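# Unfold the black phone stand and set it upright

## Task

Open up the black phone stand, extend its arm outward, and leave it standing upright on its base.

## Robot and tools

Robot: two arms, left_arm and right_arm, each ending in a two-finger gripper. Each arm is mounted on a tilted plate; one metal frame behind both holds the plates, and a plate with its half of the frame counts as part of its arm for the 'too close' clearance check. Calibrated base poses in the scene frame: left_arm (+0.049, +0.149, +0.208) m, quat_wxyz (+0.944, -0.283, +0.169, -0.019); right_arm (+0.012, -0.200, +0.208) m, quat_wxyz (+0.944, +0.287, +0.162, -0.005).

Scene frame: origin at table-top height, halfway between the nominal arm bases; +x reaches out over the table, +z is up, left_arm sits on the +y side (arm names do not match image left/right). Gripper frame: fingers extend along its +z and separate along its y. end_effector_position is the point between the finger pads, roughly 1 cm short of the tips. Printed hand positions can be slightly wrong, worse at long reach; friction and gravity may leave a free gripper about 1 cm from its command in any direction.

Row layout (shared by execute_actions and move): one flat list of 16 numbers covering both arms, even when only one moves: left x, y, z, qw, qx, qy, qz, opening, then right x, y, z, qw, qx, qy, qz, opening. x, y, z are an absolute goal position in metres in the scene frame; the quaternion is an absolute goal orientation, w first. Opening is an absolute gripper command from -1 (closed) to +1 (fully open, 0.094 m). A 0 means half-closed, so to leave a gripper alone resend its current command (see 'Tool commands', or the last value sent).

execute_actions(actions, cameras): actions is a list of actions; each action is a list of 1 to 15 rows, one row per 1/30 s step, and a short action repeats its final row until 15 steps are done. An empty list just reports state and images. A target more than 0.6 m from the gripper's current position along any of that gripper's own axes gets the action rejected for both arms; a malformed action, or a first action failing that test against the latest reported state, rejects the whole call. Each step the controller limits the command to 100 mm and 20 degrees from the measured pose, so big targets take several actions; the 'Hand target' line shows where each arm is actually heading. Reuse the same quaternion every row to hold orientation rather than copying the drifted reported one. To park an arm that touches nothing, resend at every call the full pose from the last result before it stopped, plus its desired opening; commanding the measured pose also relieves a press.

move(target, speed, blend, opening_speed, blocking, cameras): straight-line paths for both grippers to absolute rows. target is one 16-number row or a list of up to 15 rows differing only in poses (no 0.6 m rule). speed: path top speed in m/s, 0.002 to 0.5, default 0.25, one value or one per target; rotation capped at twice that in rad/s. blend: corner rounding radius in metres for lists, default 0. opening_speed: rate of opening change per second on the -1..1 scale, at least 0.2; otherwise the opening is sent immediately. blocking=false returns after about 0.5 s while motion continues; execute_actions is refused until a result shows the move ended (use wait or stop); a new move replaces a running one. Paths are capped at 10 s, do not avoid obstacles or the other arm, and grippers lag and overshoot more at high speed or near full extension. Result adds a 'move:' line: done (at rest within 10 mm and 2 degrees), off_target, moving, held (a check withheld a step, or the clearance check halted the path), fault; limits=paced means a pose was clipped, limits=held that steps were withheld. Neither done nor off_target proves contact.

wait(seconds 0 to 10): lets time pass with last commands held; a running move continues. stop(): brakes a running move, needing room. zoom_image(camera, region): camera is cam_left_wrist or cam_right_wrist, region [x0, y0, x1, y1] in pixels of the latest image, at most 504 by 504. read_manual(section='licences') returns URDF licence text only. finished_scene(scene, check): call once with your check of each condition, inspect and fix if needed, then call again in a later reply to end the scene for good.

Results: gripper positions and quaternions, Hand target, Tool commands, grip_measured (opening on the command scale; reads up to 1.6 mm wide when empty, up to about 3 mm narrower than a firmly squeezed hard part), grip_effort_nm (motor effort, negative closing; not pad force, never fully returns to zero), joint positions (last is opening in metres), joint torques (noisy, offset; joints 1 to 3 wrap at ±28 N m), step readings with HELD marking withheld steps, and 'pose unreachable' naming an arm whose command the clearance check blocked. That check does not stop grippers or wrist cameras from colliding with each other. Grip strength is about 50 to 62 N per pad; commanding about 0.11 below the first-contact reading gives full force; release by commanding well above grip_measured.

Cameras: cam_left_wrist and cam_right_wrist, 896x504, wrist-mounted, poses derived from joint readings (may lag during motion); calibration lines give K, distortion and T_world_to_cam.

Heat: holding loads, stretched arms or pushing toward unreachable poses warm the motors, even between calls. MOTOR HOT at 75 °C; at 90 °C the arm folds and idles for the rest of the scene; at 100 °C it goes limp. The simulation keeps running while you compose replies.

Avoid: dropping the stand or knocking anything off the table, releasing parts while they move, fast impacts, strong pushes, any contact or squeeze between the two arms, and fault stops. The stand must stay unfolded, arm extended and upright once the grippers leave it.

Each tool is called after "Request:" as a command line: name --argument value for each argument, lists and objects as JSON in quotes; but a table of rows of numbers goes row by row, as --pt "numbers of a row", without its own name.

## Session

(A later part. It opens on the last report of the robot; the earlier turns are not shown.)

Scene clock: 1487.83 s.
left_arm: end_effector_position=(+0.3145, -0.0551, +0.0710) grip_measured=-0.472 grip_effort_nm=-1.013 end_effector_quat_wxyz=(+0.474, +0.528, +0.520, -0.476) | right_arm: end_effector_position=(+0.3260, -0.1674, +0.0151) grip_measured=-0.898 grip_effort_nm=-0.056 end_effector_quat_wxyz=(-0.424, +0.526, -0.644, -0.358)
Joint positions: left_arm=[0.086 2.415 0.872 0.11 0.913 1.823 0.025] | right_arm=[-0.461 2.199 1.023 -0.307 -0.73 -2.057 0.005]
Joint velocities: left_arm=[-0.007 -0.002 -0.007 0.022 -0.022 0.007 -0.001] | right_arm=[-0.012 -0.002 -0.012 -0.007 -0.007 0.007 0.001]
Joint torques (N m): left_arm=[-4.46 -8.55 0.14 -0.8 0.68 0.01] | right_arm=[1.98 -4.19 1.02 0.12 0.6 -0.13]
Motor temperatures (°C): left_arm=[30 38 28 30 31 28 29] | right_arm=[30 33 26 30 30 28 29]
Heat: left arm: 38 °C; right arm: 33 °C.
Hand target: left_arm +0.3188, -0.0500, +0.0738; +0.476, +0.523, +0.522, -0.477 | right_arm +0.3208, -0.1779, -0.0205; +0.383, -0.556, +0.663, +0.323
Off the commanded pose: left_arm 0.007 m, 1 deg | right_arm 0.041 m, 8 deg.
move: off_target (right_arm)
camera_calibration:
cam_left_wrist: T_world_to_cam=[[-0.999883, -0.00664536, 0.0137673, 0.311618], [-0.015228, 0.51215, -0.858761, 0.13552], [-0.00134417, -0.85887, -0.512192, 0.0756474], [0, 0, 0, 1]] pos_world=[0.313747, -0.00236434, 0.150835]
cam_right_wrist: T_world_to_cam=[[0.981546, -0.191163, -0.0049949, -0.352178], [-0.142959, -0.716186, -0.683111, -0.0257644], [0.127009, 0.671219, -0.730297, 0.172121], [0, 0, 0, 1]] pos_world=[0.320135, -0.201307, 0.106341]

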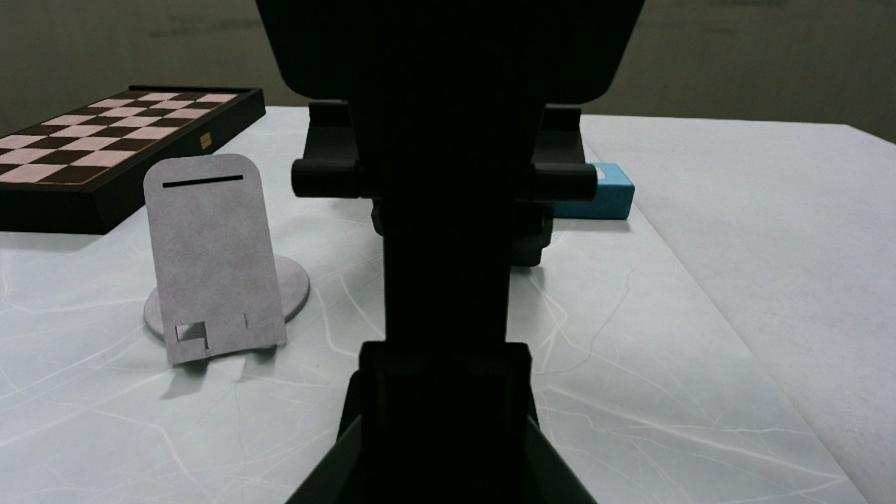

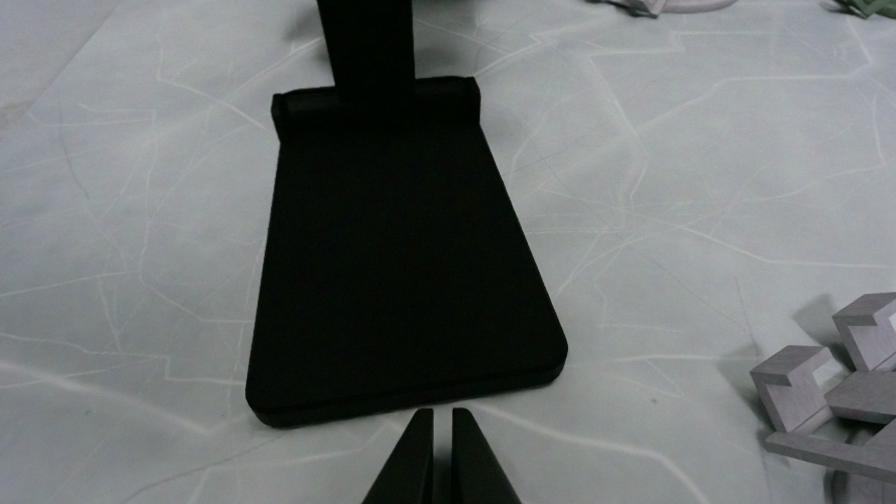

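Request:
move --pt "0.319 -0.050 0.074 0.4777 0.5233 0.5233 -0.4777 -0.9 0.322 -0.22 0.04 0.383 -0.5567 0.6634 0.3214 -0.9" --pt "0.319 -0.050 0.074 0.4777 0.5233 0.5233 -0.4777 -0.9 0.26 -0.27 0.13 0.4837 -0.3687 0.7145 0.3456 -0.9" --pt "0.319 -0.050 0.074 0.4777 0.5233 0.5233 -0.4777 -0.9 0.197 -0.22 0.15 0.528 -0.213 0.804 0.172 -0.9" --speed '[0.1,0.15,0.15]'

Scene clock: 1499.40 s.
left_arm: end_effector_position=(+0.3144, -0.0550, +0.0709) grip_measured=-0.472 grip_effort_nm=-1.013 end_effector_quat_wxyz=(+0.474, +0.528, +0.520, -0.476) | right_arm: end_effector_position=(+0.1910, -0.2147, +0.1462) grip_measured=-0.898 grip_effort_nm=-0.051 end_effector_quat_wxyz=(+0.507, -0.215, +0.813, +0.187)
Joint positions: left_arm=[0.087 2.415 0.872 0.109 0.913 1.824 0.025] | right_arm=[-1.203 1.332 0.011 -0.127 -1.173 -2.077 0.005]
Joint velocities: left_arm=[-0.012 -0.002 -0.007 -0.037 0.007 -0.007 0] | right_arm=[0.002 0.012 -0.012 -0.051 -0.051 0.037 -0.001]
Joint torques (N m): left_arm=[-4.53 -8.62 0.12 -0.8 0.71 -0.03] | right_arm=[-0.54 -2.51 -1.47 -0.52 -0.83 -0.16]
Motor temperatures (°C): left_arm=[30 40 28 30 31 28 29] | right_arm=[30 34 26 30 30 28 29]
Heat: left arm: 40 °C; right arm: 34 °C.
Hand target: left_arm +0.3190, -0.0500, +0.0739; +0.477, +0.522, +0.523, -0.477 | right_arm +0.1939, -0.2182, +0.1482; +0.518, -0.218, +0.809, +0.173
Off the commanded pose: left_arm 0.007 m, 1 deg | right_arm 0.009 m, 3 deg.
joint sent to its limit (right arm) — joint 3 (elbow), lower limit, where the elbow is as bent as it goes; joint 6 (wrist roll), lower limit. The joint targets are off in position, not in orientation.
move: off_target (right_arm)
camera_calibration:
cam_left_wrist: T_world_to_cam=[[-0.999888, -0.00644112, 0.0134764, 0.311554], [-0.0148736, 0.512159, -0.858762, 0.13532], [-0.00137068, -0.858867, -0.512198, 0.0757142], [0, 0, 0, 1]] pos_world=[0.313636, -0.00227, 0.150789]
cam_right_wrist: T_world_to_cam=[[0.539347, -0.838648, -0.075989, -0.272244], [-0.661636, -0.366222, -0.654309, 0.180635], [0.520906, 0.403177, -0.7524, 0.187215], [0, 0, 0, 1]] pos_world=[0.168827, -0.237645, 0.238364]

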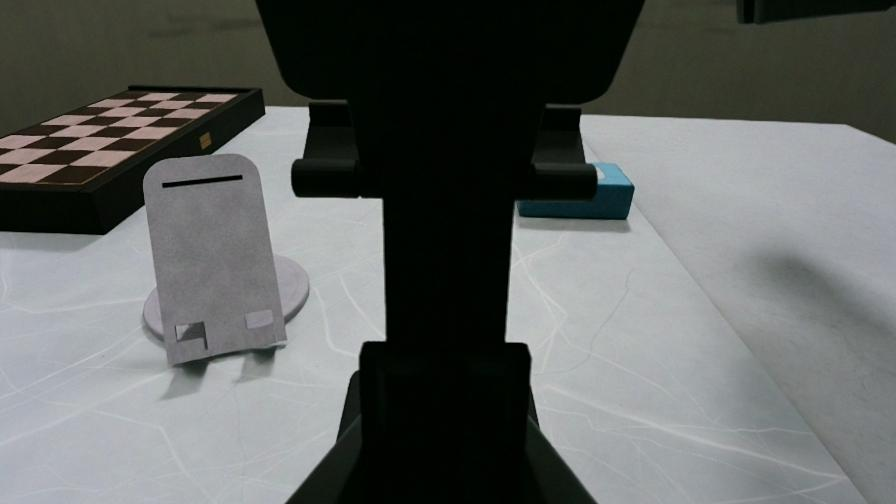

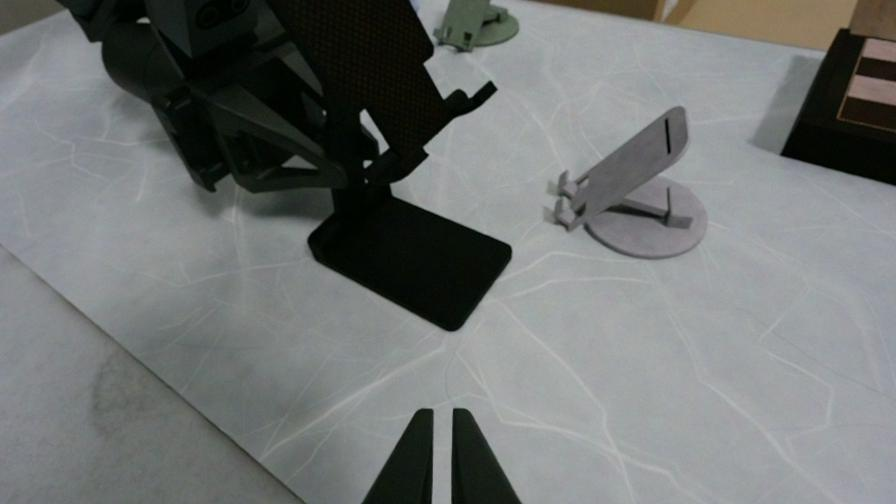

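Request:
move --target '[0.317,-0.055,0.073,0.4777,0.5233,0.5233,-0.4777,-0.2,0.197,-0.22,0.15,0.528,-0.213,0.804,0.172,-0.9]' --opening_speed 0.3 --cameras '["cam_right_wrist"]'

Request:
move --target '[0.317,0.03,0.073,0.4777,0.5233,0.5233,-0.4777,-0.0,0.197,-0.22,0.15,0.528,-0.213,0.804,0.172,-0.9]' --opening_speed 1.0 --speed 0.1

Request:
zoom_image --camera "cam_right_wrist" --region '[240, 0, 560, 360]'

Scene clock: 1505.57 s.
left_arm: end_effector_position=(+0.3159, -0.0550, +0.0707) grip_measured=-0.201 grip_effort_nm=0.081 end_effector_quat_wxyz=(+0.473, +0.526, +0.523, -0.476) | right_arm: end_effector_position=(+0.1940, -0.2172, +0.1485) grip_measured=-0.898 grip_effort_nm=-0.061 end_effector_quat_wxyz=(+0.517, -0.214, +0.809, +0.180)
Joint positions: left_arm=[0.087 2.415 0.872 0.118 0.914 1.811 0.038] | right_arm=[-1.203 1.332 0.011 -0.115 -1.196 -2.077 0.005]
Joint velocities: left_arm=[0.007 -0.022 -0.017 -0.007 -0.022 0.051 0.001] | right_arm=[0.002 -0.007 -0.017 -0.125 0.066 -0.051 0]
Joint torques (N m): left_arm=[-5.59 -7.54 -0.38 -0.47 0.69 -0.11] | right_arm=[-0.2 -1.16 -1.32 -0.43 -0.82 -0.11]
Motor temperatures (°C): left_arm=[30 40 28 30 31 28 29] | right_arm=[30 34 26 29 30 28 29]
Heat: left arm: 40 °C; right arm: 34 °C.
Hand target: left_arm +0.3170, -0.0550, +0.0731; +0.477, +0.522, +0.522, -0.477 | right_arm +0.1967, -0.2200, +0.1502; +0.528, -0.213, +0.804, +0.172
Off the commanded pose: left_arm 0.003 m, 1 deg | right_arm 0.004 m, 2 deg.
move: done
camera_calibration:
cam_right_wrist: T_world_to_cam=[[0.531927, -0.8447, -0.0594596, -0.278061], [-0.649972, -0.362277, -0.668051, 0.183808], [0.542762, 0.394002, -0.741736, 0.180583], [0, 0, 0, 1]] pos_world=[0.169365, -0.239439, 0.240205]
Images, in order (width x height): cam_right_wrist 896x504.

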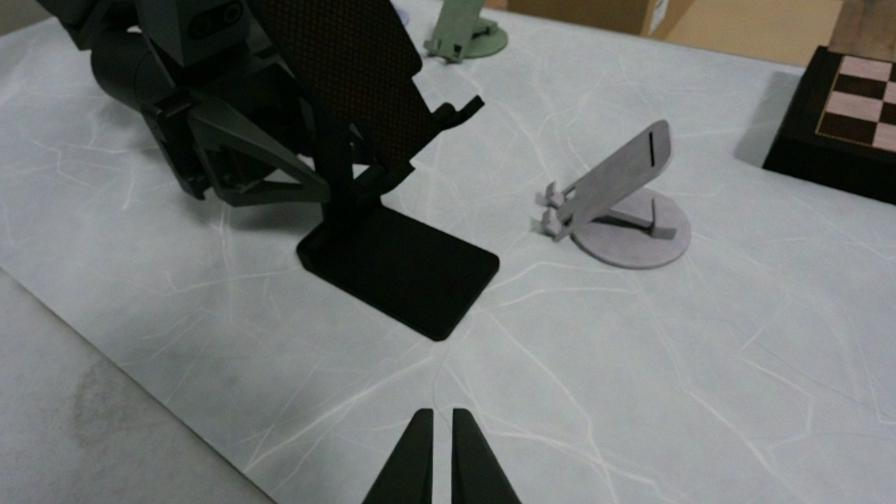

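Scene clock: 1507.17 s.
left_arm: end_effector_position=(+0.3168, +0.0273, +0.0698) grip_measured=-0.001 grip_effort_nm=0.081 end_effector_quat_wxyz=(+0.461, +0.518, +0.547, -0.469) | right_arm: end_effector_position=(+0.1941, -0.2175, +0.1483) grip_measured=-0.898 grip_effort_nm=-0.056 end_effector_quat_wxyz=(+0.517, -0.215, +0.809, +0.179)
Joint positions: left_arm=[0.317 2.254 0.904 -0.311 0.896 2.1 0.047] | right_arm=[-1.203 1.332 0.011 -0.112 -1.196 -2.077 0.005]
Joint velocities: left_arm=[0.012 0.007 -0.002 -0.154 -0.051 -0.066 0] | right_arm=[0.002 0.002 0.002 -0.037 -0.007 -0.007 0.001]
Joint torques (N m): left_arm=[-3.84 -8.72 -1.1 -1.28 0.53 0.05] | right_arm=[0.12 -1.2 -1.13 -0.47 -0.85 -0.09]
Motor temperatures (°C): left_arm=[30 40 28 30 31 28 29] | right_arm=[30 33 26 29 30 28 29]
Heat: left arm: 40 °C; right arm: 33 °C.
Hand target: left_arm +0.3163, +0.0301, +0.0726; +0.462, +0.517, +0.548, -0.468 | right_arm +0.1968, -0.2200, +0.1501; +0.528, -0.213, +0.804, +0.172
Off the commanded pose: left_arm 0.004 m, 4 deg | right_arm 0.004 m, 2 deg.
joint sent to its limit (left arm) — joint 6 (wrist roll), upper limit. The joint targets are off in orientation, not in position.
move: off_target (left_arm)
camera_calibration:
cam_left_wrist: T_world_to_cam=[[-0.997677, -0.0416737, 0.0538853, 0.311984], [-0.0678834, 0.54236, -0.837399, 0.106687], [0.00567232, -0.839112, -0.543929, 0.145322], [0, 0, 0, 1]] pos_world=[0.317678, 0.0770801, 0.151573]
cam_right_wrist: T_world_to_cam=[[0.532234, -0.844712, -0.0564709, -0.278926], [-0.649097, -0.364338, -0.667781, 0.182965], [0.543508, 0.39207, -0.742213, 0.180004], [0, 0, 0, 1]] pos_world=[0.169383, -0.239525, 0.240031]

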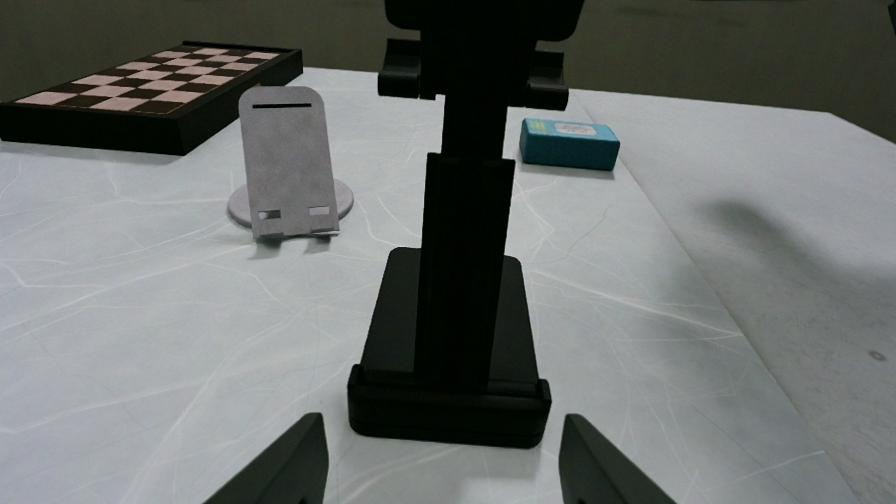

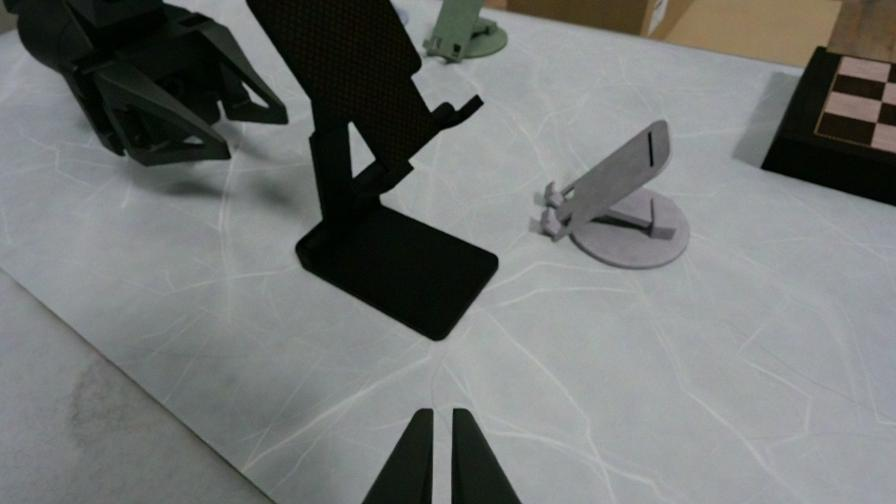

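Scaled by 1.400.

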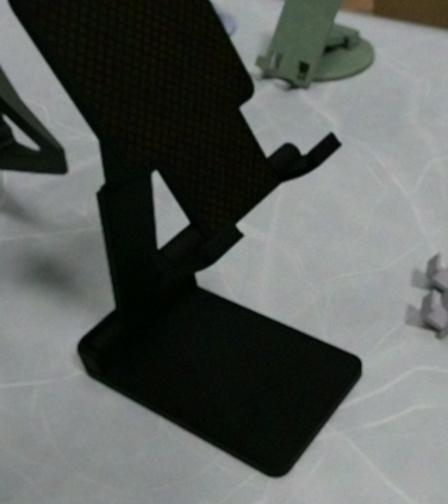

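Request:
move --pt "0.316 -0.056 0.074 0.4777 0.5233 0.5233 -0.4777 0.0 0.197 -0.22 0.15 0.528 -0.213 0.804 0.172 -0.9" --speed 0.1

Request:
move --pt "0.316 -0.056 0.074 0.4777 0.5233 0.5233 -0.4777 -0.9 0.197 -0.22 0.15 0.528 -0.213 0.804 0.172 -0.9" --opening_speed 0.4

Request:
move --pt "0.316 -0.056 0.074 0.4777 0.5233 0.5233 -0.4777 -0.9 0.26 -0.27 0.13 0.4837 -0.3687 0.7145 0.3456 -0.9" --pt "0.316 -0.056 0.074 0.4777 0.5233 0.5233 -0.4777 -0.9 0.308 -0.20 0.06 0.383 -0.5567 0.6634 0.3214 -0.9" --pt "0.316 -0.056 0.074 0.4777 0.5233 0.5233 -0.4777 -0.9 0.315 -0.125 0.032 0.383 -0.5567 0.6634 0.3214 -0.9" --speed '[0.15,0.15,0.08]'

Scene clock: 1532.67 s.
left_arm: end_effector_position=(+0.3258, -0.0479, +0.0709) grip_measured=-0.001 grip_effort_nm=0.081 end_effector_quat_wxyz=(+0.479, +0.526, +0.531, -0.460) | right_arm: end_effector_position=(+0.1942, -0.2176, +0.1483) grip_measured=-0.898 grip_effort_nm=-0.056 end_effector_quat_wxyz=(+0.517, -0.215, +0.809, +0.178)
Joint positions: left_arm=[0.097 2.385 0.863 0.136 0.904 1.797 0.047] | right_arm=[-1.203 1.332 0.011 -0.112 -1.197 -2.077 0.005]
Joint velocities: left_arm=[0.007 0.002 0.017 0.007 0.037 -0.051 0] | right_arm=[-0.002 -0.017 -0.002 -0.037 -0.051 -0.007 -0.002]
Joint torques (N m): left_arm=[-7.08 -5.48 -0.53 -0.35 0.82 -0.1] | right_arm=[0.08 -1.11 -1.02 -0.48 -0.84 -0.08]
Motor temperatures (°C): left_arm=[30 42 28 31 31 28 28] | right_arm=[30 32 26 29 31 28 29]
Heat: left arm: 42 °C; right arm: 32 °C.
Hand target: left_arm +0.3169, -0.0562, +0.0747; +0.479, +0.521, +0.523, -0.475 | right_arm +0.1968, -0.2200, +0.1501; +0.528, -0.213, +0.804, +0.172
Off the commanded pose: left_arm 0.013 m, 2 deg | right_arm 0.004 m, 2 deg.
move: off_target (left_arm)
camera_calibration:
cam_left_wrist: T_world_to_cam=[[-0.999161, -0.0406787, 0.00484741, 0.321738], [-0.0256266, 0.528319, -0.848659, 0.135363], [0.0319613, -0.848071, -0.528918, 0.0726359], [0, 0, 0, 1]] pos_world=[0.322615, 0.00317345, 0.151736]
cam_right_wrist: T_world_to_cam=[[0.532128, -0.844808, -0.0560233, -0.279072], [-0.648849, -0.364399, -0.667988, 0.182966], [0.543907, 0.391806, -0.74206, 0.179859], [0, 0, 0, 1]] pos_world=[0.169392, -0.23956, 0.240051]

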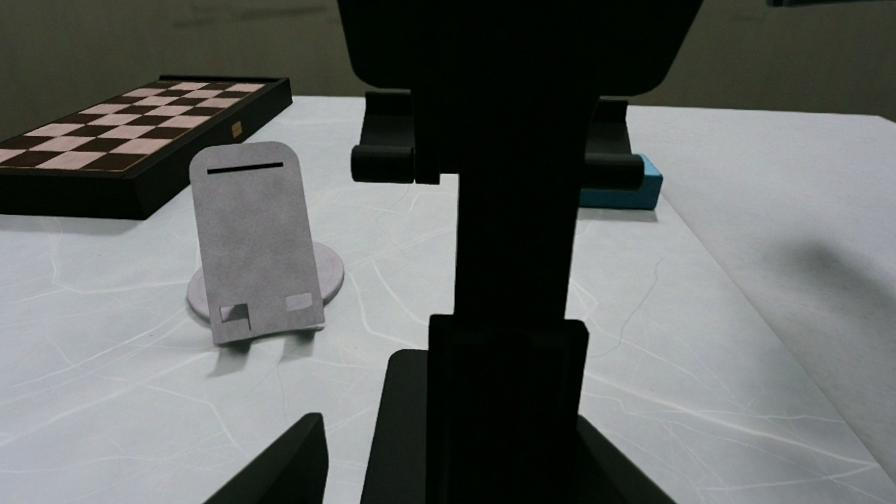

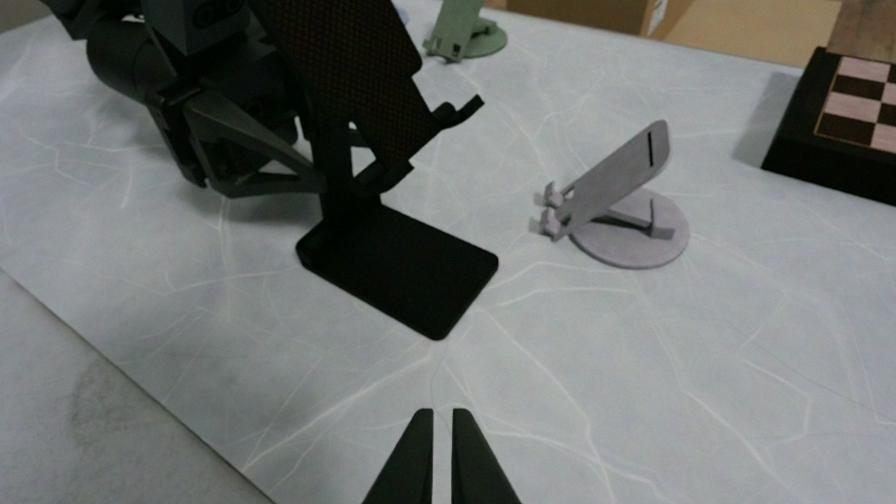

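Scene clock: 1535.13 s.
left_arm: end_effector_position=(+0.3260, -0.0480, +0.0710) grip_measured=-0.484 grip_effort_nm=-1.013 end_effector_quat_wxyz=(+0.480, +0.526, +0.531, -0.460) | right_arm: end_effector_position=(+0.1942, -0.2176, +0.1483) grip_measured=-0.898 grip_effort_nm=-0.061 end_effector_quat_wxyz=(+0.517, -0.215, +0.809, +0.178)
Joint positions: left_arm=[0.097 2.385 0.863 0.137 0.905 1.799 0.024] | right_arm=[-1.203 1.332 0.011 -0.111 -1.197 -2.077 0.005]
Joint velocities: left_arm=[-0.007 0.022 -0.012 -0.022 -0.037 -0.037 -0.001] | right_arm=[-0.027 -0.002 -0.007 0.037 -0.037 -0.051 0.002]
Joint torques (N m): left_arm=[-6.72 -5.45 -0.18 -0.5 0.81 -0.03] | right_arm=[0.02 -1.17 -1.03 -0.47 -0.79 -0.09]
Motor temperatures (°C): left_arm=[30 41 28 31 31 28 28] | right_arm=[30 32 26 29 31 28 29]
Heat: left arm: 41 °C; right arm: 32 °C.
Hand target: left_arm +0.3158, -0.0557, +0.0740; +0.477, +0.522, +0.522, -0.476 | right_arm +0.1968, -0.2200, +0.1501; +0.528, -0.213, +0.804, +0.172
Off the commanded pose: left_arm 0.013 m, 2 deg | right_arm 0.004 m, 2 deg.
move: off_target (left_arm)
camera_calibration:
cam_left_wrist: T_world_to_cam=[[-0.999153, -0.0410762, 0.0022917, 0.322074], [-0.0236338, 0.527498, -0.849227, 0.134871], [0.0336741, -0.848563, -0.528022, 0.072061], [0, 0, 0, 1]] pos_world=[0.322562, 0.00323365, 0.151848]
cam_right_wrist: T_world_to_cam=[[0.532166, -0.844809, -0.0556497, -0.27918], [-0.648739, -0.364657, -0.667954, 0.18286], [0.544001, 0.391565, -0.742119, 0.179787], [0, 0, 0, 1]] pos_world=[0.169394, -0.23957, 0.240029]

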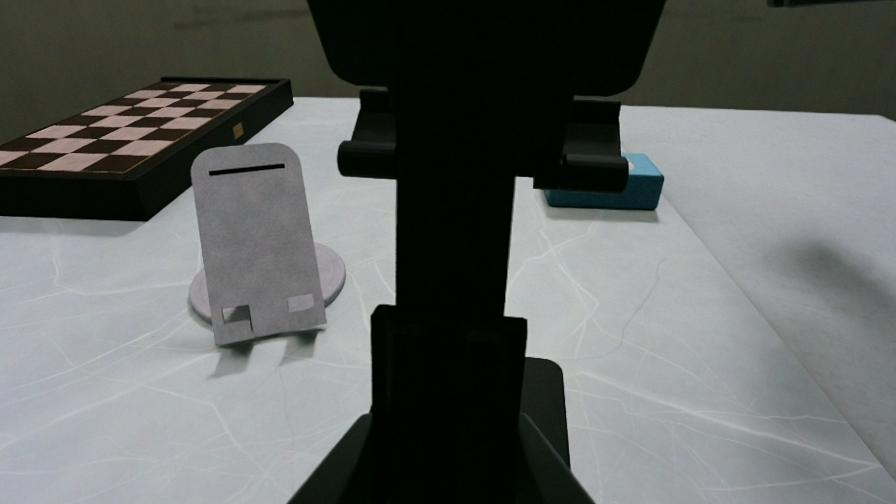

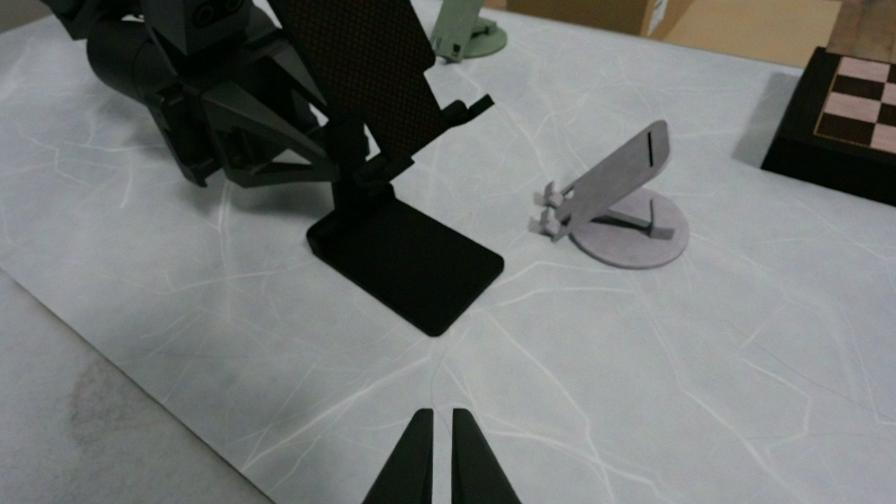

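Scene clock: 1540.17 s.
left_arm: end_effector_position=(+0.3260, -0.0480, +0.0710) grip_measured=-0.484 grip_effort_nm=-1.018 end_effector_quat_wxyz=(+0.480, +0.526, +0.531, -0.460) | right_arm: end_effector_position=(+0.3268, -0.1358, +0.0375) grip_measured=-0.898 grip_effort_nm=-0.056 end_effector_quat_wxyz=(-0.393, +0.553, -0.665, -0.312)
Joint positions: left_arm=[0.097 2.385 0.863 0.137 0.905 1.799 0.024] | right_arm=[-0.302 2.069 0.817 -0.029 -0.589 -1.84 0.005]
Joint velocities: left_arm=[0.002 -0.007 -0.007 0.037 -0.022 0.007 0] | right_arm=[0.012 -0.007 -0.012 -0.007 -0.066 -0.022 0]
Joint torques (N m): left_arm=[-6.86 -5.42 -0.23 -0.53 0.79 -0.01] | right_arm=[5.26 -4.75 -0.62 -0.13 -0.63 0.1]
Motor temperatures (°C): left_arm=[30 40 28 30 31 28 28] | right_arm=[30 33 26 29 31 28 29]
Heat: left arm: 40 °C; right arm: 33 °C.
Hand target: left_arm +0.3158, -0.0557, +0.0740; +0.477, +0.522, +0.522, -0.477 | right_arm +0.3194, -0.1257, +0.0341; +0.388, -0.552, +0.663, +0.325
Off the commanded pose: left_arm 0.013 m, 2 deg | right_arm 0.017 m, 2 deg.
move: off_target (left_arm, right_arm)
camera_calibration:
cam_left_wrist: T_world_to_cam=[[-0.999153, -0.0410762, 0.0022917, 0.322074], [-0.0236338, 0.527498, -0.849227, 0.134871], [0.0336741, -0.848563, -0.528022, 0.072061], [0, 0, 0, 1]] pos_world=[0.322562, 0.00323365, 0.151848]
cam_right_wrist: T_world_to_cam=[[0.980736, -0.192994, 0.0301796, -0.348064], [-0.139049, -0.798247, -0.586061, -0.00375086], [0.137197, 0.570574, -0.809705, 0.153162], [0, 0, 0, 1]] pos_world=[0.319824, -0.157559, 0.132322]

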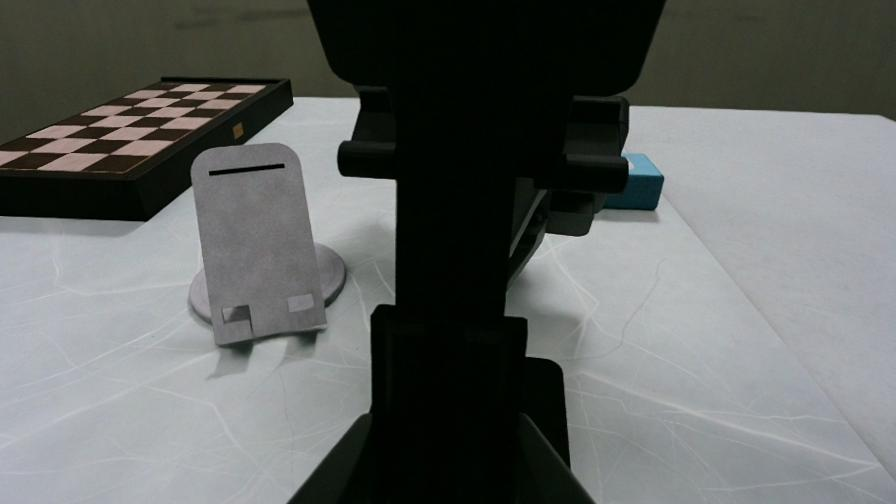

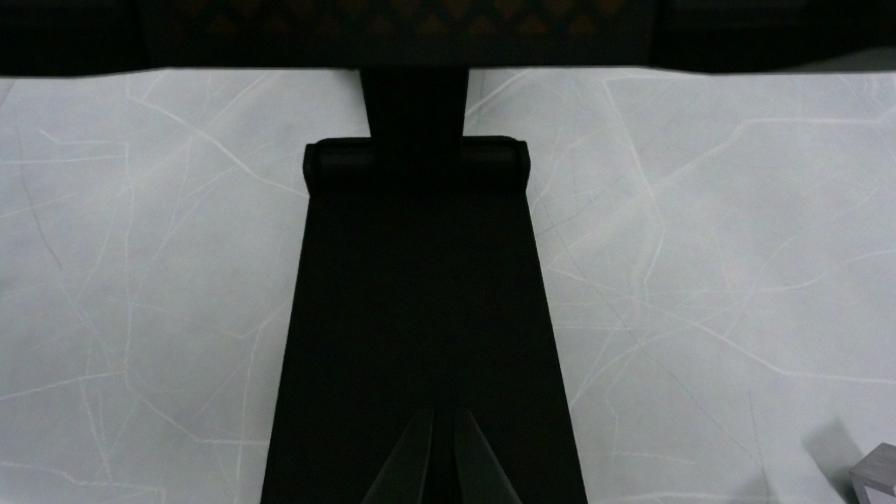

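Request:
execute_actions --actions '[]'

Scene clock: 1549.60 s.
left_arm: end_effector_position=(+0.3260, -0.0480, +0.0710) grip_measured=-0.484 grip_effort_nm=-1.013 end_effector_quat_wxyz=(+0.480, +0.526, +0.531, -0.460) | right_arm: end_effector_position=(+0.3268, -0.1358, +0.0375) grip_measured=-0.898 grip_effort_nm=-0.056 end_effector_quat_wxyz=(-0.393, +0.553, -0.665, -0.312)
Joint positions: left_arm=[0.097 2.385 0.863 0.137 0.905 1.799 0.024] | right_arm=[-0.302 2.069 0.817 -0.029 -0.588 -1.84 0.005]
Joint velocities: left_arm=[-0.007 0.007 0.002 -0.125 -0.007 0.022 0.001] | right_arm=[-0.007 -0.022 -0.012 0.007 -0.007 0.022 0]
Joint torques (N m): left_arm=[-6.82 -5.46 -0.12 -0.51 0.78 0] | right_arm=[5.31 -4.49 -0.49 -0.14 -0.64 0.08]
Motor temperatures (°C): left_arm=[30 39 28 30 31 28 29] | right_arm=[30 33 26 29 30 28 29]
Heat: left arm: 39 °C; right arm: 33 °C.
Hand target: left_arm +0.3158, -0.0557, +0.0740; +0.477, +0.522, +0.522, -0.477 | right_arm +0.3194, -0.1257, +0.0342; +0.388, -0.552, +0.663, +0.325
Tool commands: left_gripper/opening=-0.9 right_gripper/opening=-0.9
Off the commanded pose: left_arm 0.013 m, 2 deg | right_arm 0.017 m, 2 deg.
camera_calibration:
cam_left_wrist: T_world_to_cam=[[-0.999153, -0.0410762, 0.0022917, 0.322074], [-0.0236338, 0.527498, -0.849227, 0.134871], [0.0336741, -0.848563, -0.528022, 0.072061], [0, 0, 0, 1]] pos_world=[0.322562, 0.00323365, 0.151848]
cam_right_wrist: T_world_to_cam=[[0.980687, -0.193247, 0.0301338, -0.348142], [-0.139342, -0.798461, -0.5857, -0.00377809], [0.137245, 0.570189, -0.809968, 0.153067], [0, 0, 0, 1]] pos_world=[0.319885, -0.157571, 0.132257]

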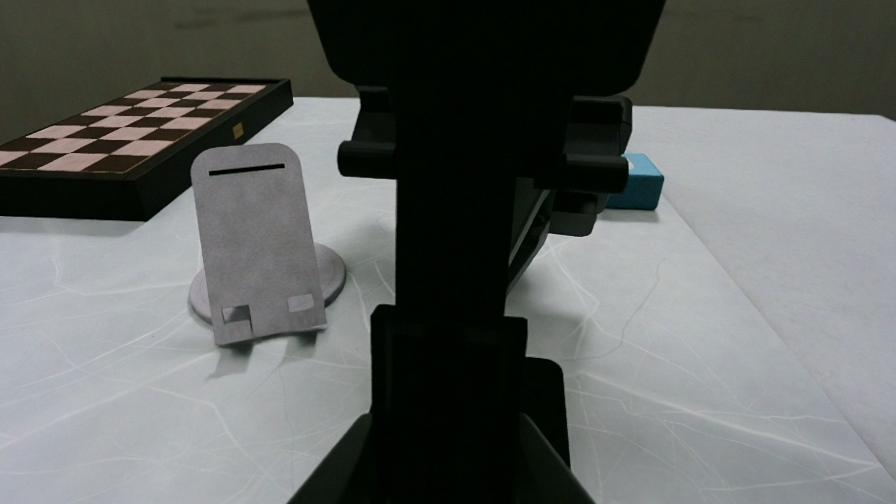

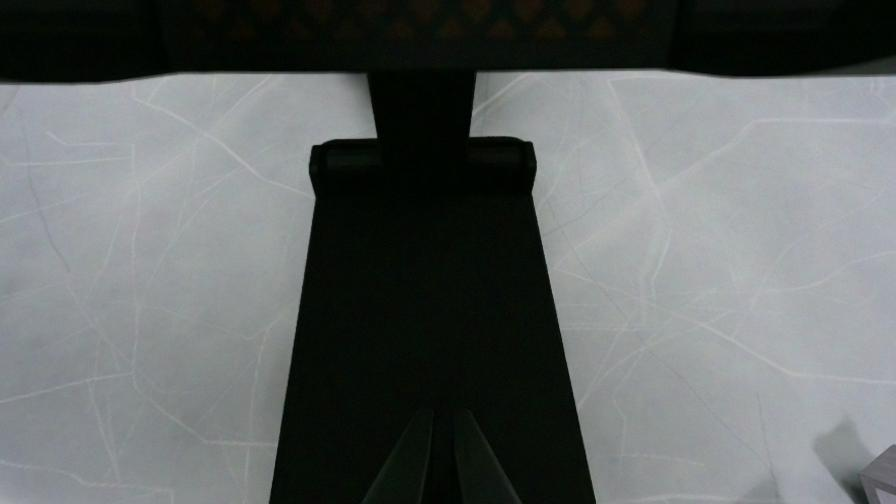

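Request:
move --target '[0.316,-0.056,0.074,0.4777,0.5233,0.5233,-0.4777,-0.9,0.315,-0.125,-0.012,0.383,-0.5567,0.6634,0.3214,-0.9]' --speed 0.03 --cameras '[]'

Request:
move --target '[0.316,-0.041,0.074,0.561,0.4304,0.4304,-0.561,-0.9,0.315,-0.125,-0.012,0.383,-0.5567,0.6634,0.3214,-0.9]' --speed 0.05

Scene clock: 1555.50 s.
left_arm: end_effector_position=(+0.3260, -0.0480, +0.0710) grip_measured=-0.484 grip_effort_nm=-1.018 end_effector_quat_wxyz=(+0.481, +0.527, +0.530, -0.459) | right_arm: end_effector_position=(+0.3269, -0.1221, +0.0232) grip_measured=-0.898 grip_effort_nm=-0.056 end_effector_quat_wxyz=(-0.430, +0.532, -0.644, -0.343)
Joint positions: left_arm=[0.097 2.385 0.863 0.137 0.905 1.803 0.024] | right_arm=[-0.336 2.206 0.889 -0.025 -0.707 -1.897 0.005]
Joint velocities: left_arm=[-0.007 -0.012 -0.002 0.022 -0.007 -0.051 0] | right_arm=[-0.012 -0.017 -0.007 -0.007 0.051 0.007 0.001]
Joint torques (N m): left_arm=[-6.87 -5.42 -0.09 -0.54 0.78 -0.07] | right_arm=[2.66 -3.22 0.35 0.02 0.63 -0.21]
Motor temperatures (°C): left_arm=[31 38 28 30 31 28 29] | right_arm=[31 33 26 29 30 28 29]
Heat: left arm: 38 °C; right arm: 33 °C.
Hand target: left_arm +0.3158, -0.0557, +0.0740; +0.477, +0.522, +0.522, -0.477 | right_arm +0.3141, -0.1273, -0.0087; +0.383, -0.556, +0.663, +0.323
Off the commanded pose: left_arm 0.013 m, 2 deg | right_arm 0.037 m, 7 deg.
move: off_target (left_arm, right_arm)
No camera images: "cameras" was empty.

Scene clock: 1559.30 s.
left_arm: end_effector_position=(+0.3261, -0.0475, +0.0733) grip_measured=-0.486 grip_effort_nm=-1.013 end_effector_quat_wxyz=(+0.535, +0.526, +0.460, -0.475) | right_arm: end_effector_position=(+0.3267, -0.1200, +0.0267) grip_measured=-0.898 grip_effort_nm=-0.051 end_effector_quat_wxyz=(-0.440, +0.528, -0.638, -0.348)
Joint positions: left_arm=[0.136 2.473 1 -0.096 1.034 2.084 0.024] | right_arm=[-0.337 2.209 0.889 -0.03 -0.733 -1.906 0.005]
Joint velocities: left_arm=[-0.007 0.002 0.012 0.022 -0.022 0.022 0] | right_arm=[0.002 0.002 -0.007 0.051 -0.007 -0.022 0]
Joint torques (N m): left_arm=[0.81 0.61 4.55 -1.87 2.49 0.24] | right_arm=[2.61 -3.81 0.18 0.01 0.85 -0.1]
Motor temperatures (°C): left_arm=[30 38 28 30 32 28 29] | right_arm=[30 33 26 29 30 28 29]
Heat: left arm: 38 °C; right arm: 33 °C.
Hand target: left_arm +0.3175, -0.0401, +0.0736; +0.555, +0.428, +0.475, -0.532 | right_arm +0.3139, -0.1274, -0.0076; +0.384, -0.556, +0.662, +0.324
Off the commanded pose: left_arm 0.012 m, 15 deg | right_arm 0.041 m, 8 deg.
joint sent to its limit (left arm) — joint 6 (wrist roll), upper limit. The joint targets are off in orientation, not in position.
move: off_target (left_arm, right_arm)
camera_calibration:
cam_left_wrist: T_world_to_cam=[[-0.994426, -0.0107309, -0.104893, 0.330018], [0.0916893, 0.403221, -0.910498, 0.0975017], [0.0520656, -0.91504, -0.399989, 0.0550561], [0, 0, 0, 1]] pos_world=[0.316372, 0.0146052, 0.145414]
cam_right_wrist: T_world_to_cam=[[0.978782, -0.202585, 0.0307574, -0.345148], [-0.125247, -0.710291, -0.692676, 0.0113382], [0.162172, 0.674126, -0.720593, 0.137237], [0, 0, 0, 1]] pos_world=[0.316988, -0.154383, 0.117361]

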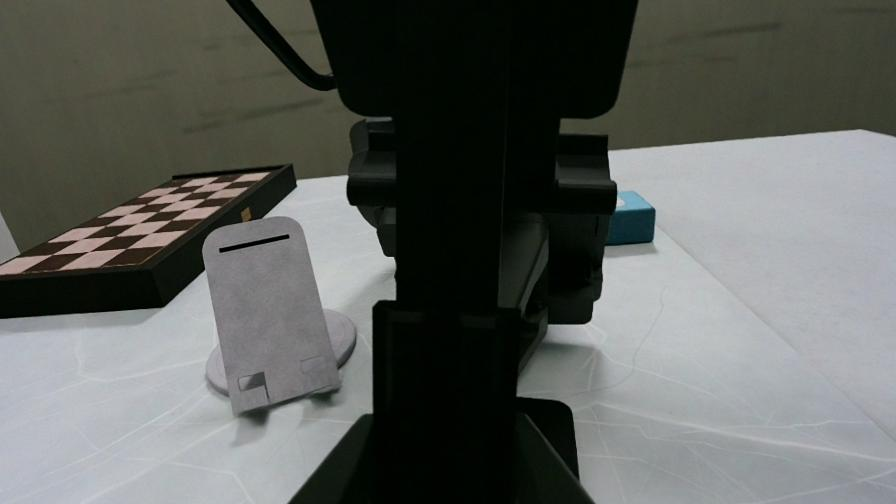

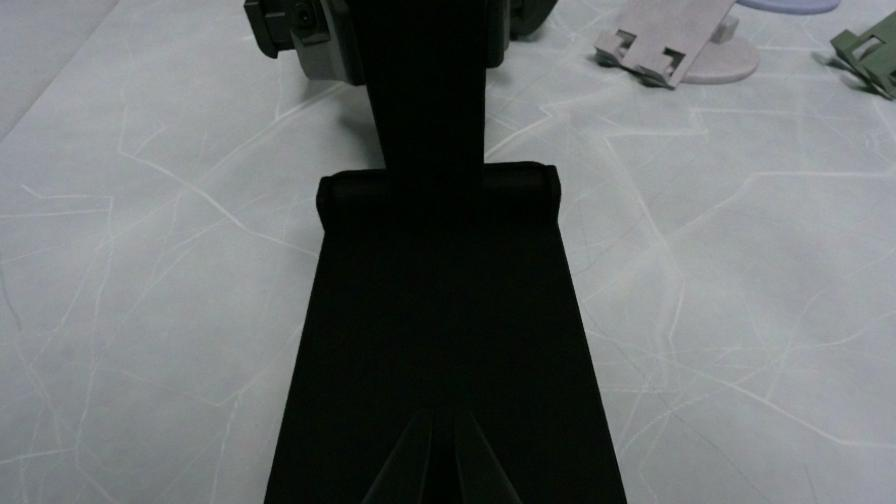

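Request:
move --target '[0.316,-0.041,0.074,0.561,0.4304,0.4304,-0.561,-0.9,0.315,-0.125,0.045,0.383,-0.5567,0.6634,0.3214,-0.9]' --speed 0.04

Request:
zoom_image --camera "cam_right_wrist" --region '[200, 0, 700, 504]'

Scene clock: 1570.77 s.
left_arm: end_effector_position=(+0.3332, -0.0463, +0.0906) grip_measured=-0.487 grip_effort_nm=-1.018 end_effector_quat_wxyz=(+0.574, +0.494, +0.442, -0.481) | right_arm: end_effector_position=(+0.3127, -0.1212, +0.0463) grip_measured=-0.898 grip_effort_nm=-0.061 end_effector_quat_wxyz=(-0.393, +0.548, -0.658, -0.335)
Joint positions: left_arm=[0.136 2.474 1 -0.094 1.14 2.103 0.024] | right_arm=[-0.278 2.068 0.775 -0.02 -0.607 -1.822 0.005]
Joint velocities: left_arm=[-0.022 0.002 0.017 -0.066 0.037 0.095 -0.001] | right_arm=[-0.002 -0.012 -0.002 0.022 -0.066 -0.037 0]
Joint torques (N m): left_arm=[0.46 0.95 4.49 -1.79 1.45 0.04] | right_arm=[4.92 -8.31 -0.68 -0.23 -0.29 0.04]
Motor temperatures (°C): left_arm=[30 36 28 31 35 28 29] | right_arm=[30 33 26 29 30 28 29]
Heat: left arm: 36 °C; right arm: 33 °C.
Hand target: left_arm +0.3163, -0.0418, +0.0760; +0.558, +0.423, +0.472, -0.536 | right_arm +0.3150, -0.1242, +0.0453; +0.384, -0.556, +0.663, +0.322
Off the commanded pose: left_arm 0.024 m, 12 deg | right_arm 0.005 m, 2 deg.
joint sent to its limit (left arm) — joint 6 (wrist roll), upper limit. The joint targets are off in orientation, not in position.
move: off_target (left_arm)
camera_calibration:
cam_left_wrist: T_world_to_cam=[[-0.990845, -0.0633583, -0.119214, 0.336516], [0.0933921, 0.31598, -0.944158, 0.110575], [0.0974896, -0.946648, -0.30717, 0.0377382], [0, 0, 0, 1]] pos_world=[0.319429, 0.0221066, 0.156109]
cam_right_wrist: T_world_to_cam=[[0.98466, -0.174486, 0.000260411, -0.329308], [-0.137648, -0.77769, -0.613393, 0.0143888], [0.107231, 0.603948, -0.789778, 0.166348], [0, 0, 0, 1]] pos_world=[0.308399, -0.146735, 0.14029]

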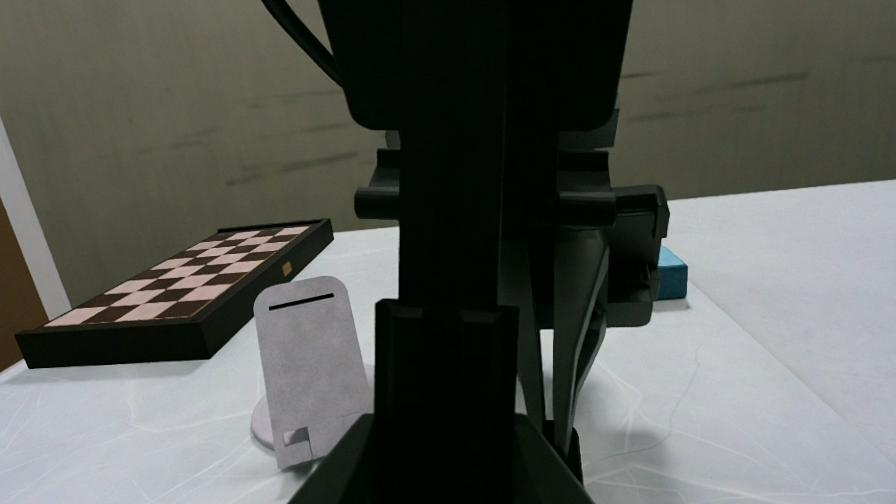

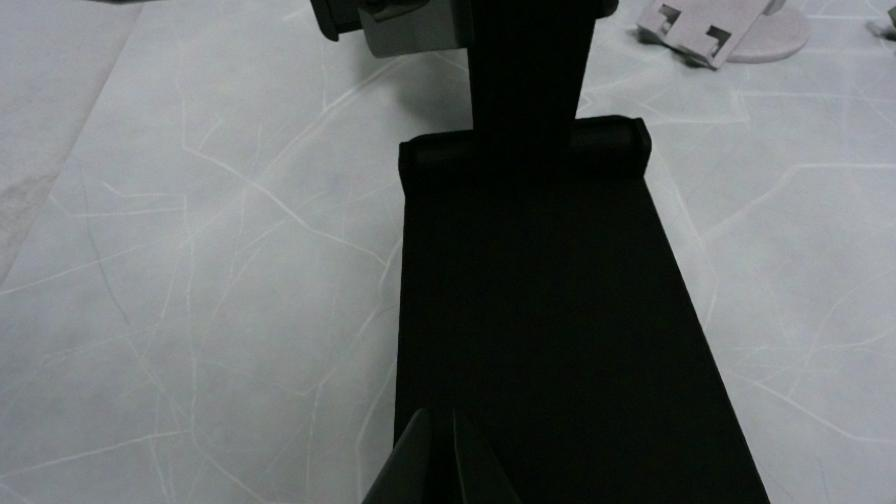

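Scaled by 1.000.

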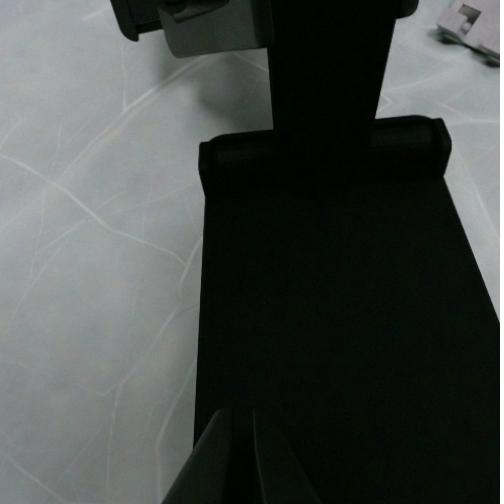

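Request:
move --target '[0.316,-0.050,0.077,0.5233,0.4777,0.4777,-0.5233,-0.9,0.26,-0.21,0.13,0.4837,-0.3687,0.7145,0.3456,-0.9]' --speed 0.06

Scene clock: 1590.37 s.
left_arm: end_effector_position=(+0.3322, -0.0481, +0.0796) grip_measured=-0.487 grip_effort_nm=-1.013 end_effector_quat_wxyz=(+0.545, +0.501, +0.468, -0.482) | right_arm: end_effector_position=(+0.2554, -0.2077, +0.1228) grip_measured=-0.898 grip_effort_nm=-0.061 end_effector_quat_wxyz=(+0.470, -0.375, +0.719, +0.347)
Joint positions: left_arm=[0.134 2.472 0.988 -0.044 1.08 2.017 0.024] | right_arm=[-0.705 1.645 0.515 -0.355 -0.943 -1.99 0.005]
Joint velocities: left_arm=[-0.027 0.002 -0.007 0.007 0.051 0.007 -0.002] | right_arm=[-0.007 -0.007 0.007 -0.066 -0.022 -0.037 0]
Joint torques (N m): left_arm=[-4.36 -4.56 0.69 -1.42 0.76 -0.13] | right_arm=[1.03 -7.17 -0.49 -0.95 -0.83 -0.17]
Motor temperatures (°C): left_arm=[29 36 28 32 34 28 30] | right_arm=[31 35 26 29 30 28 29]
Heat: left arm: 36 °C; right arm: 35 °C.
Hand target: left_arm +0.3166, -0.0498, +0.0775; +0.523, +0.476, +0.479, -0.520 | right_arm +0.2575, -0.2099, +0.1294; +0.482, -0.371, +0.715, +0.343
Off the commanded pose: left_arm 0.017 m, 6 deg | right_arm 0.009 m, 2 deg.
move: off_target (left_arm)
camera_calibration:
cam_left_wrist: T_world_to_cam=[[-0.996243, -0.0463006, -0.0731861, 0.333108], [0.0507914, 0.3721, -0.926802, 0.116318], [0.0701441, -0.927037, -0.36835, 0.0476666], [0, 0, 0, 1]] pos_world=[0.322605, 0.0163301, 0.14974]
cam_right_wrist: T_world_to_cam=[[0.86682, -0.479519, -0.136694, -0.304418], [-0.417505, -0.548119, -0.724744, 0.118983], [0.272604, 0.685293, -0.675322, 0.245769], [0, 0, 0, 1]] pos_world=[0.246554, -0.249181, 0.210593]

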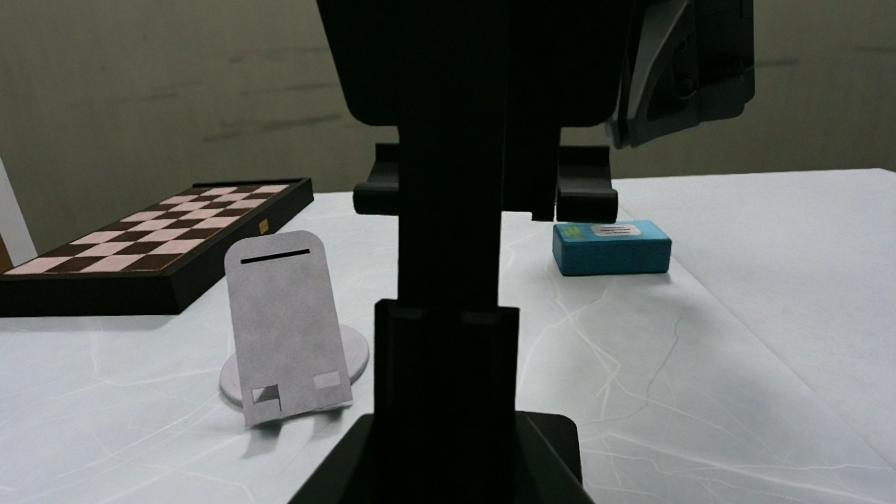

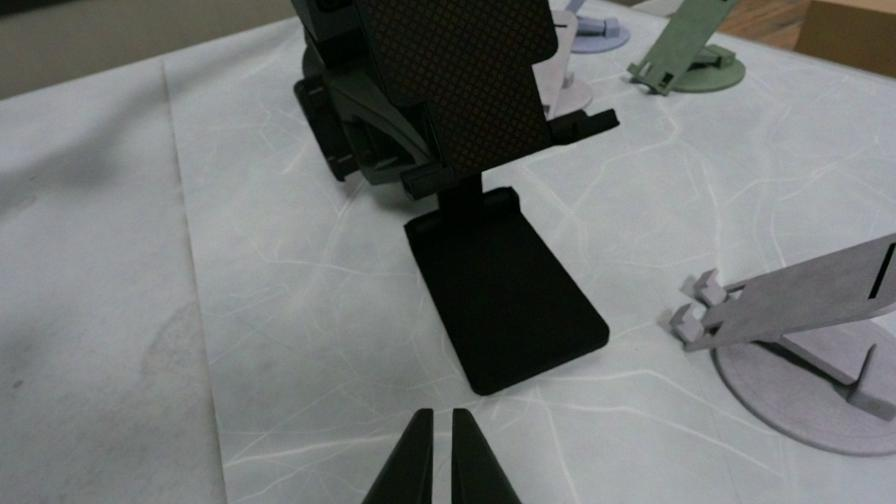

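Request:
move --target '[0.316,-0.050,0.068,0.51,0.49,0.49,-0.51,-0.9,0.197,-0.22,0.15,0.528,-0.213,0.804,0.172,-0.9]' --speed 0.06

Scene clock: 1596.57 s.
left_arm: end_effector_position=(+0.3278, -0.0486, +0.0746) grip_measured=-0.487 grip_effort_nm=-1.018 end_effector_quat_wxyz=(+0.527, +0.505, +0.480, -0.487) | right_arm: end_effector_position=(+0.1940, -0.2200, +0.1434) grip_measured=-0.898 grip_effort_nm=-0.051 end_effector_quat_wxyz=(+0.515, -0.221, +0.810, +0.173)
Joint positions: left_arm=[0.134 2.471 0.98 -0.041 1.047 1.99 0.024] | right_arm=[-1.203 1.371 0.016 -0.063 -1.189 -2.076 0.005]
Joint velocities: left_arm=[-0.012 -0.002 0.002 0.007 0.007 -0.051 -0.001] | right_arm=[-0.007 -0.007 -0.002 -0.022 -0.066 -0.037 0]
Joint torques (N m): left_arm=[-4.16 -4.75 0.54 -1.04 0.61 -0.11] | right_arm=[-0.29 -3.45 -2.04 -0.78 -0.82 -0.19]
Motor temperatures (°C): left_arm=[29 36 28 32 34 28 30] | right_arm=[30 35 26 29 30 28 29]
Heat: left arm: 36 °C; right arm: 35 °C.
Hand target: left_arm +0.3159, -0.0499, +0.0684; +0.510, +0.490, +0.490, -0.510 | right_arm +0.1955, -0.2195, +0.1481; +0.525, -0.216, +0.806, +0.169
Off the commanded pose: left_arm 0.014 m, 4 deg | right_arm 0.007 m, 2 deg.
joint sent to its limit (right arm) — joint 6 (wrist roll), lower limit. The joint targets still meet the commanded pose.
move: off_target (left_arm)
camera_calibration:
cam_left_wrist: T_world_to_cam=[[-0.998613, -0.0300161, -0.0432668, 0.327612], [0.0277327, 0.398688, -0.916667, 0.120224], [0.0447648, -0.916595, -0.397303, 0.0566561], [0, 0, 0, 1]] pos_world=[0.321288, 0.0138323, 0.14689]
cam_right_wrist: T_world_to_cam=[[0.535788, -0.843219, -0.0437445, -0.283404], [-0.648362, -0.377681, -0.661047, 0.17463], [0.540886, 0.382543, -0.749068, 0.176737], [0, 0, 0, 1]] pos_world=[0.169473, -0.240627, 0.235429]

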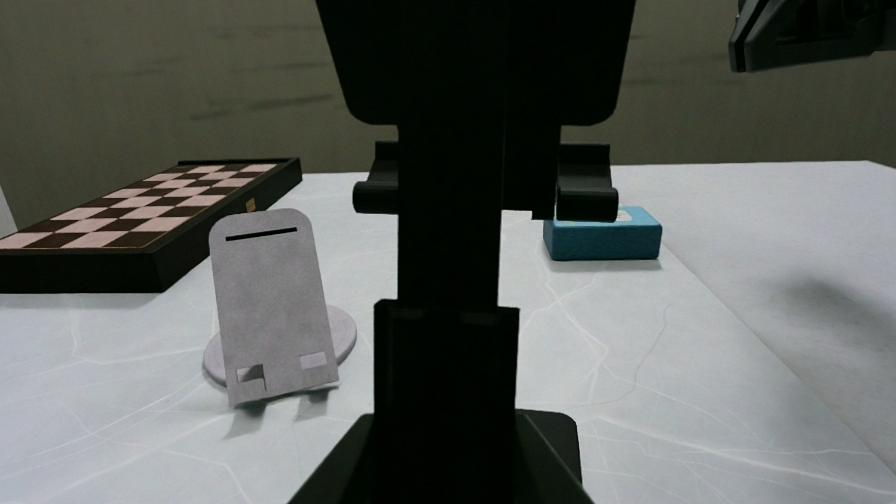

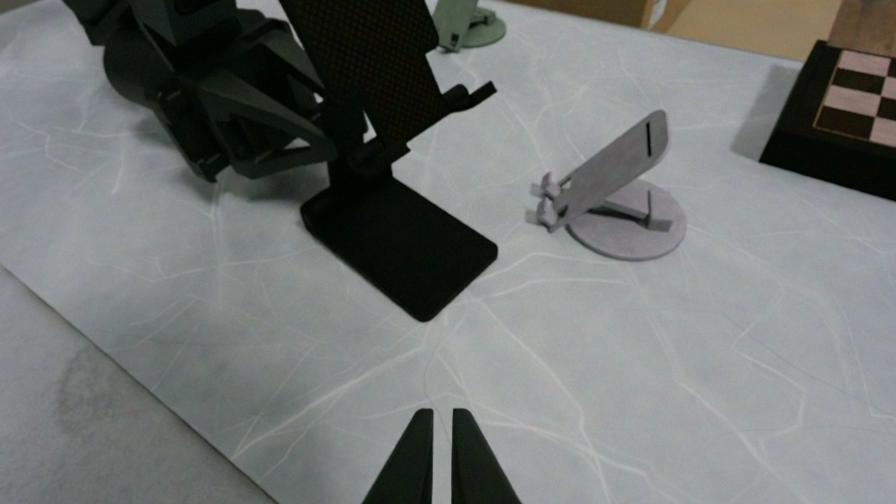

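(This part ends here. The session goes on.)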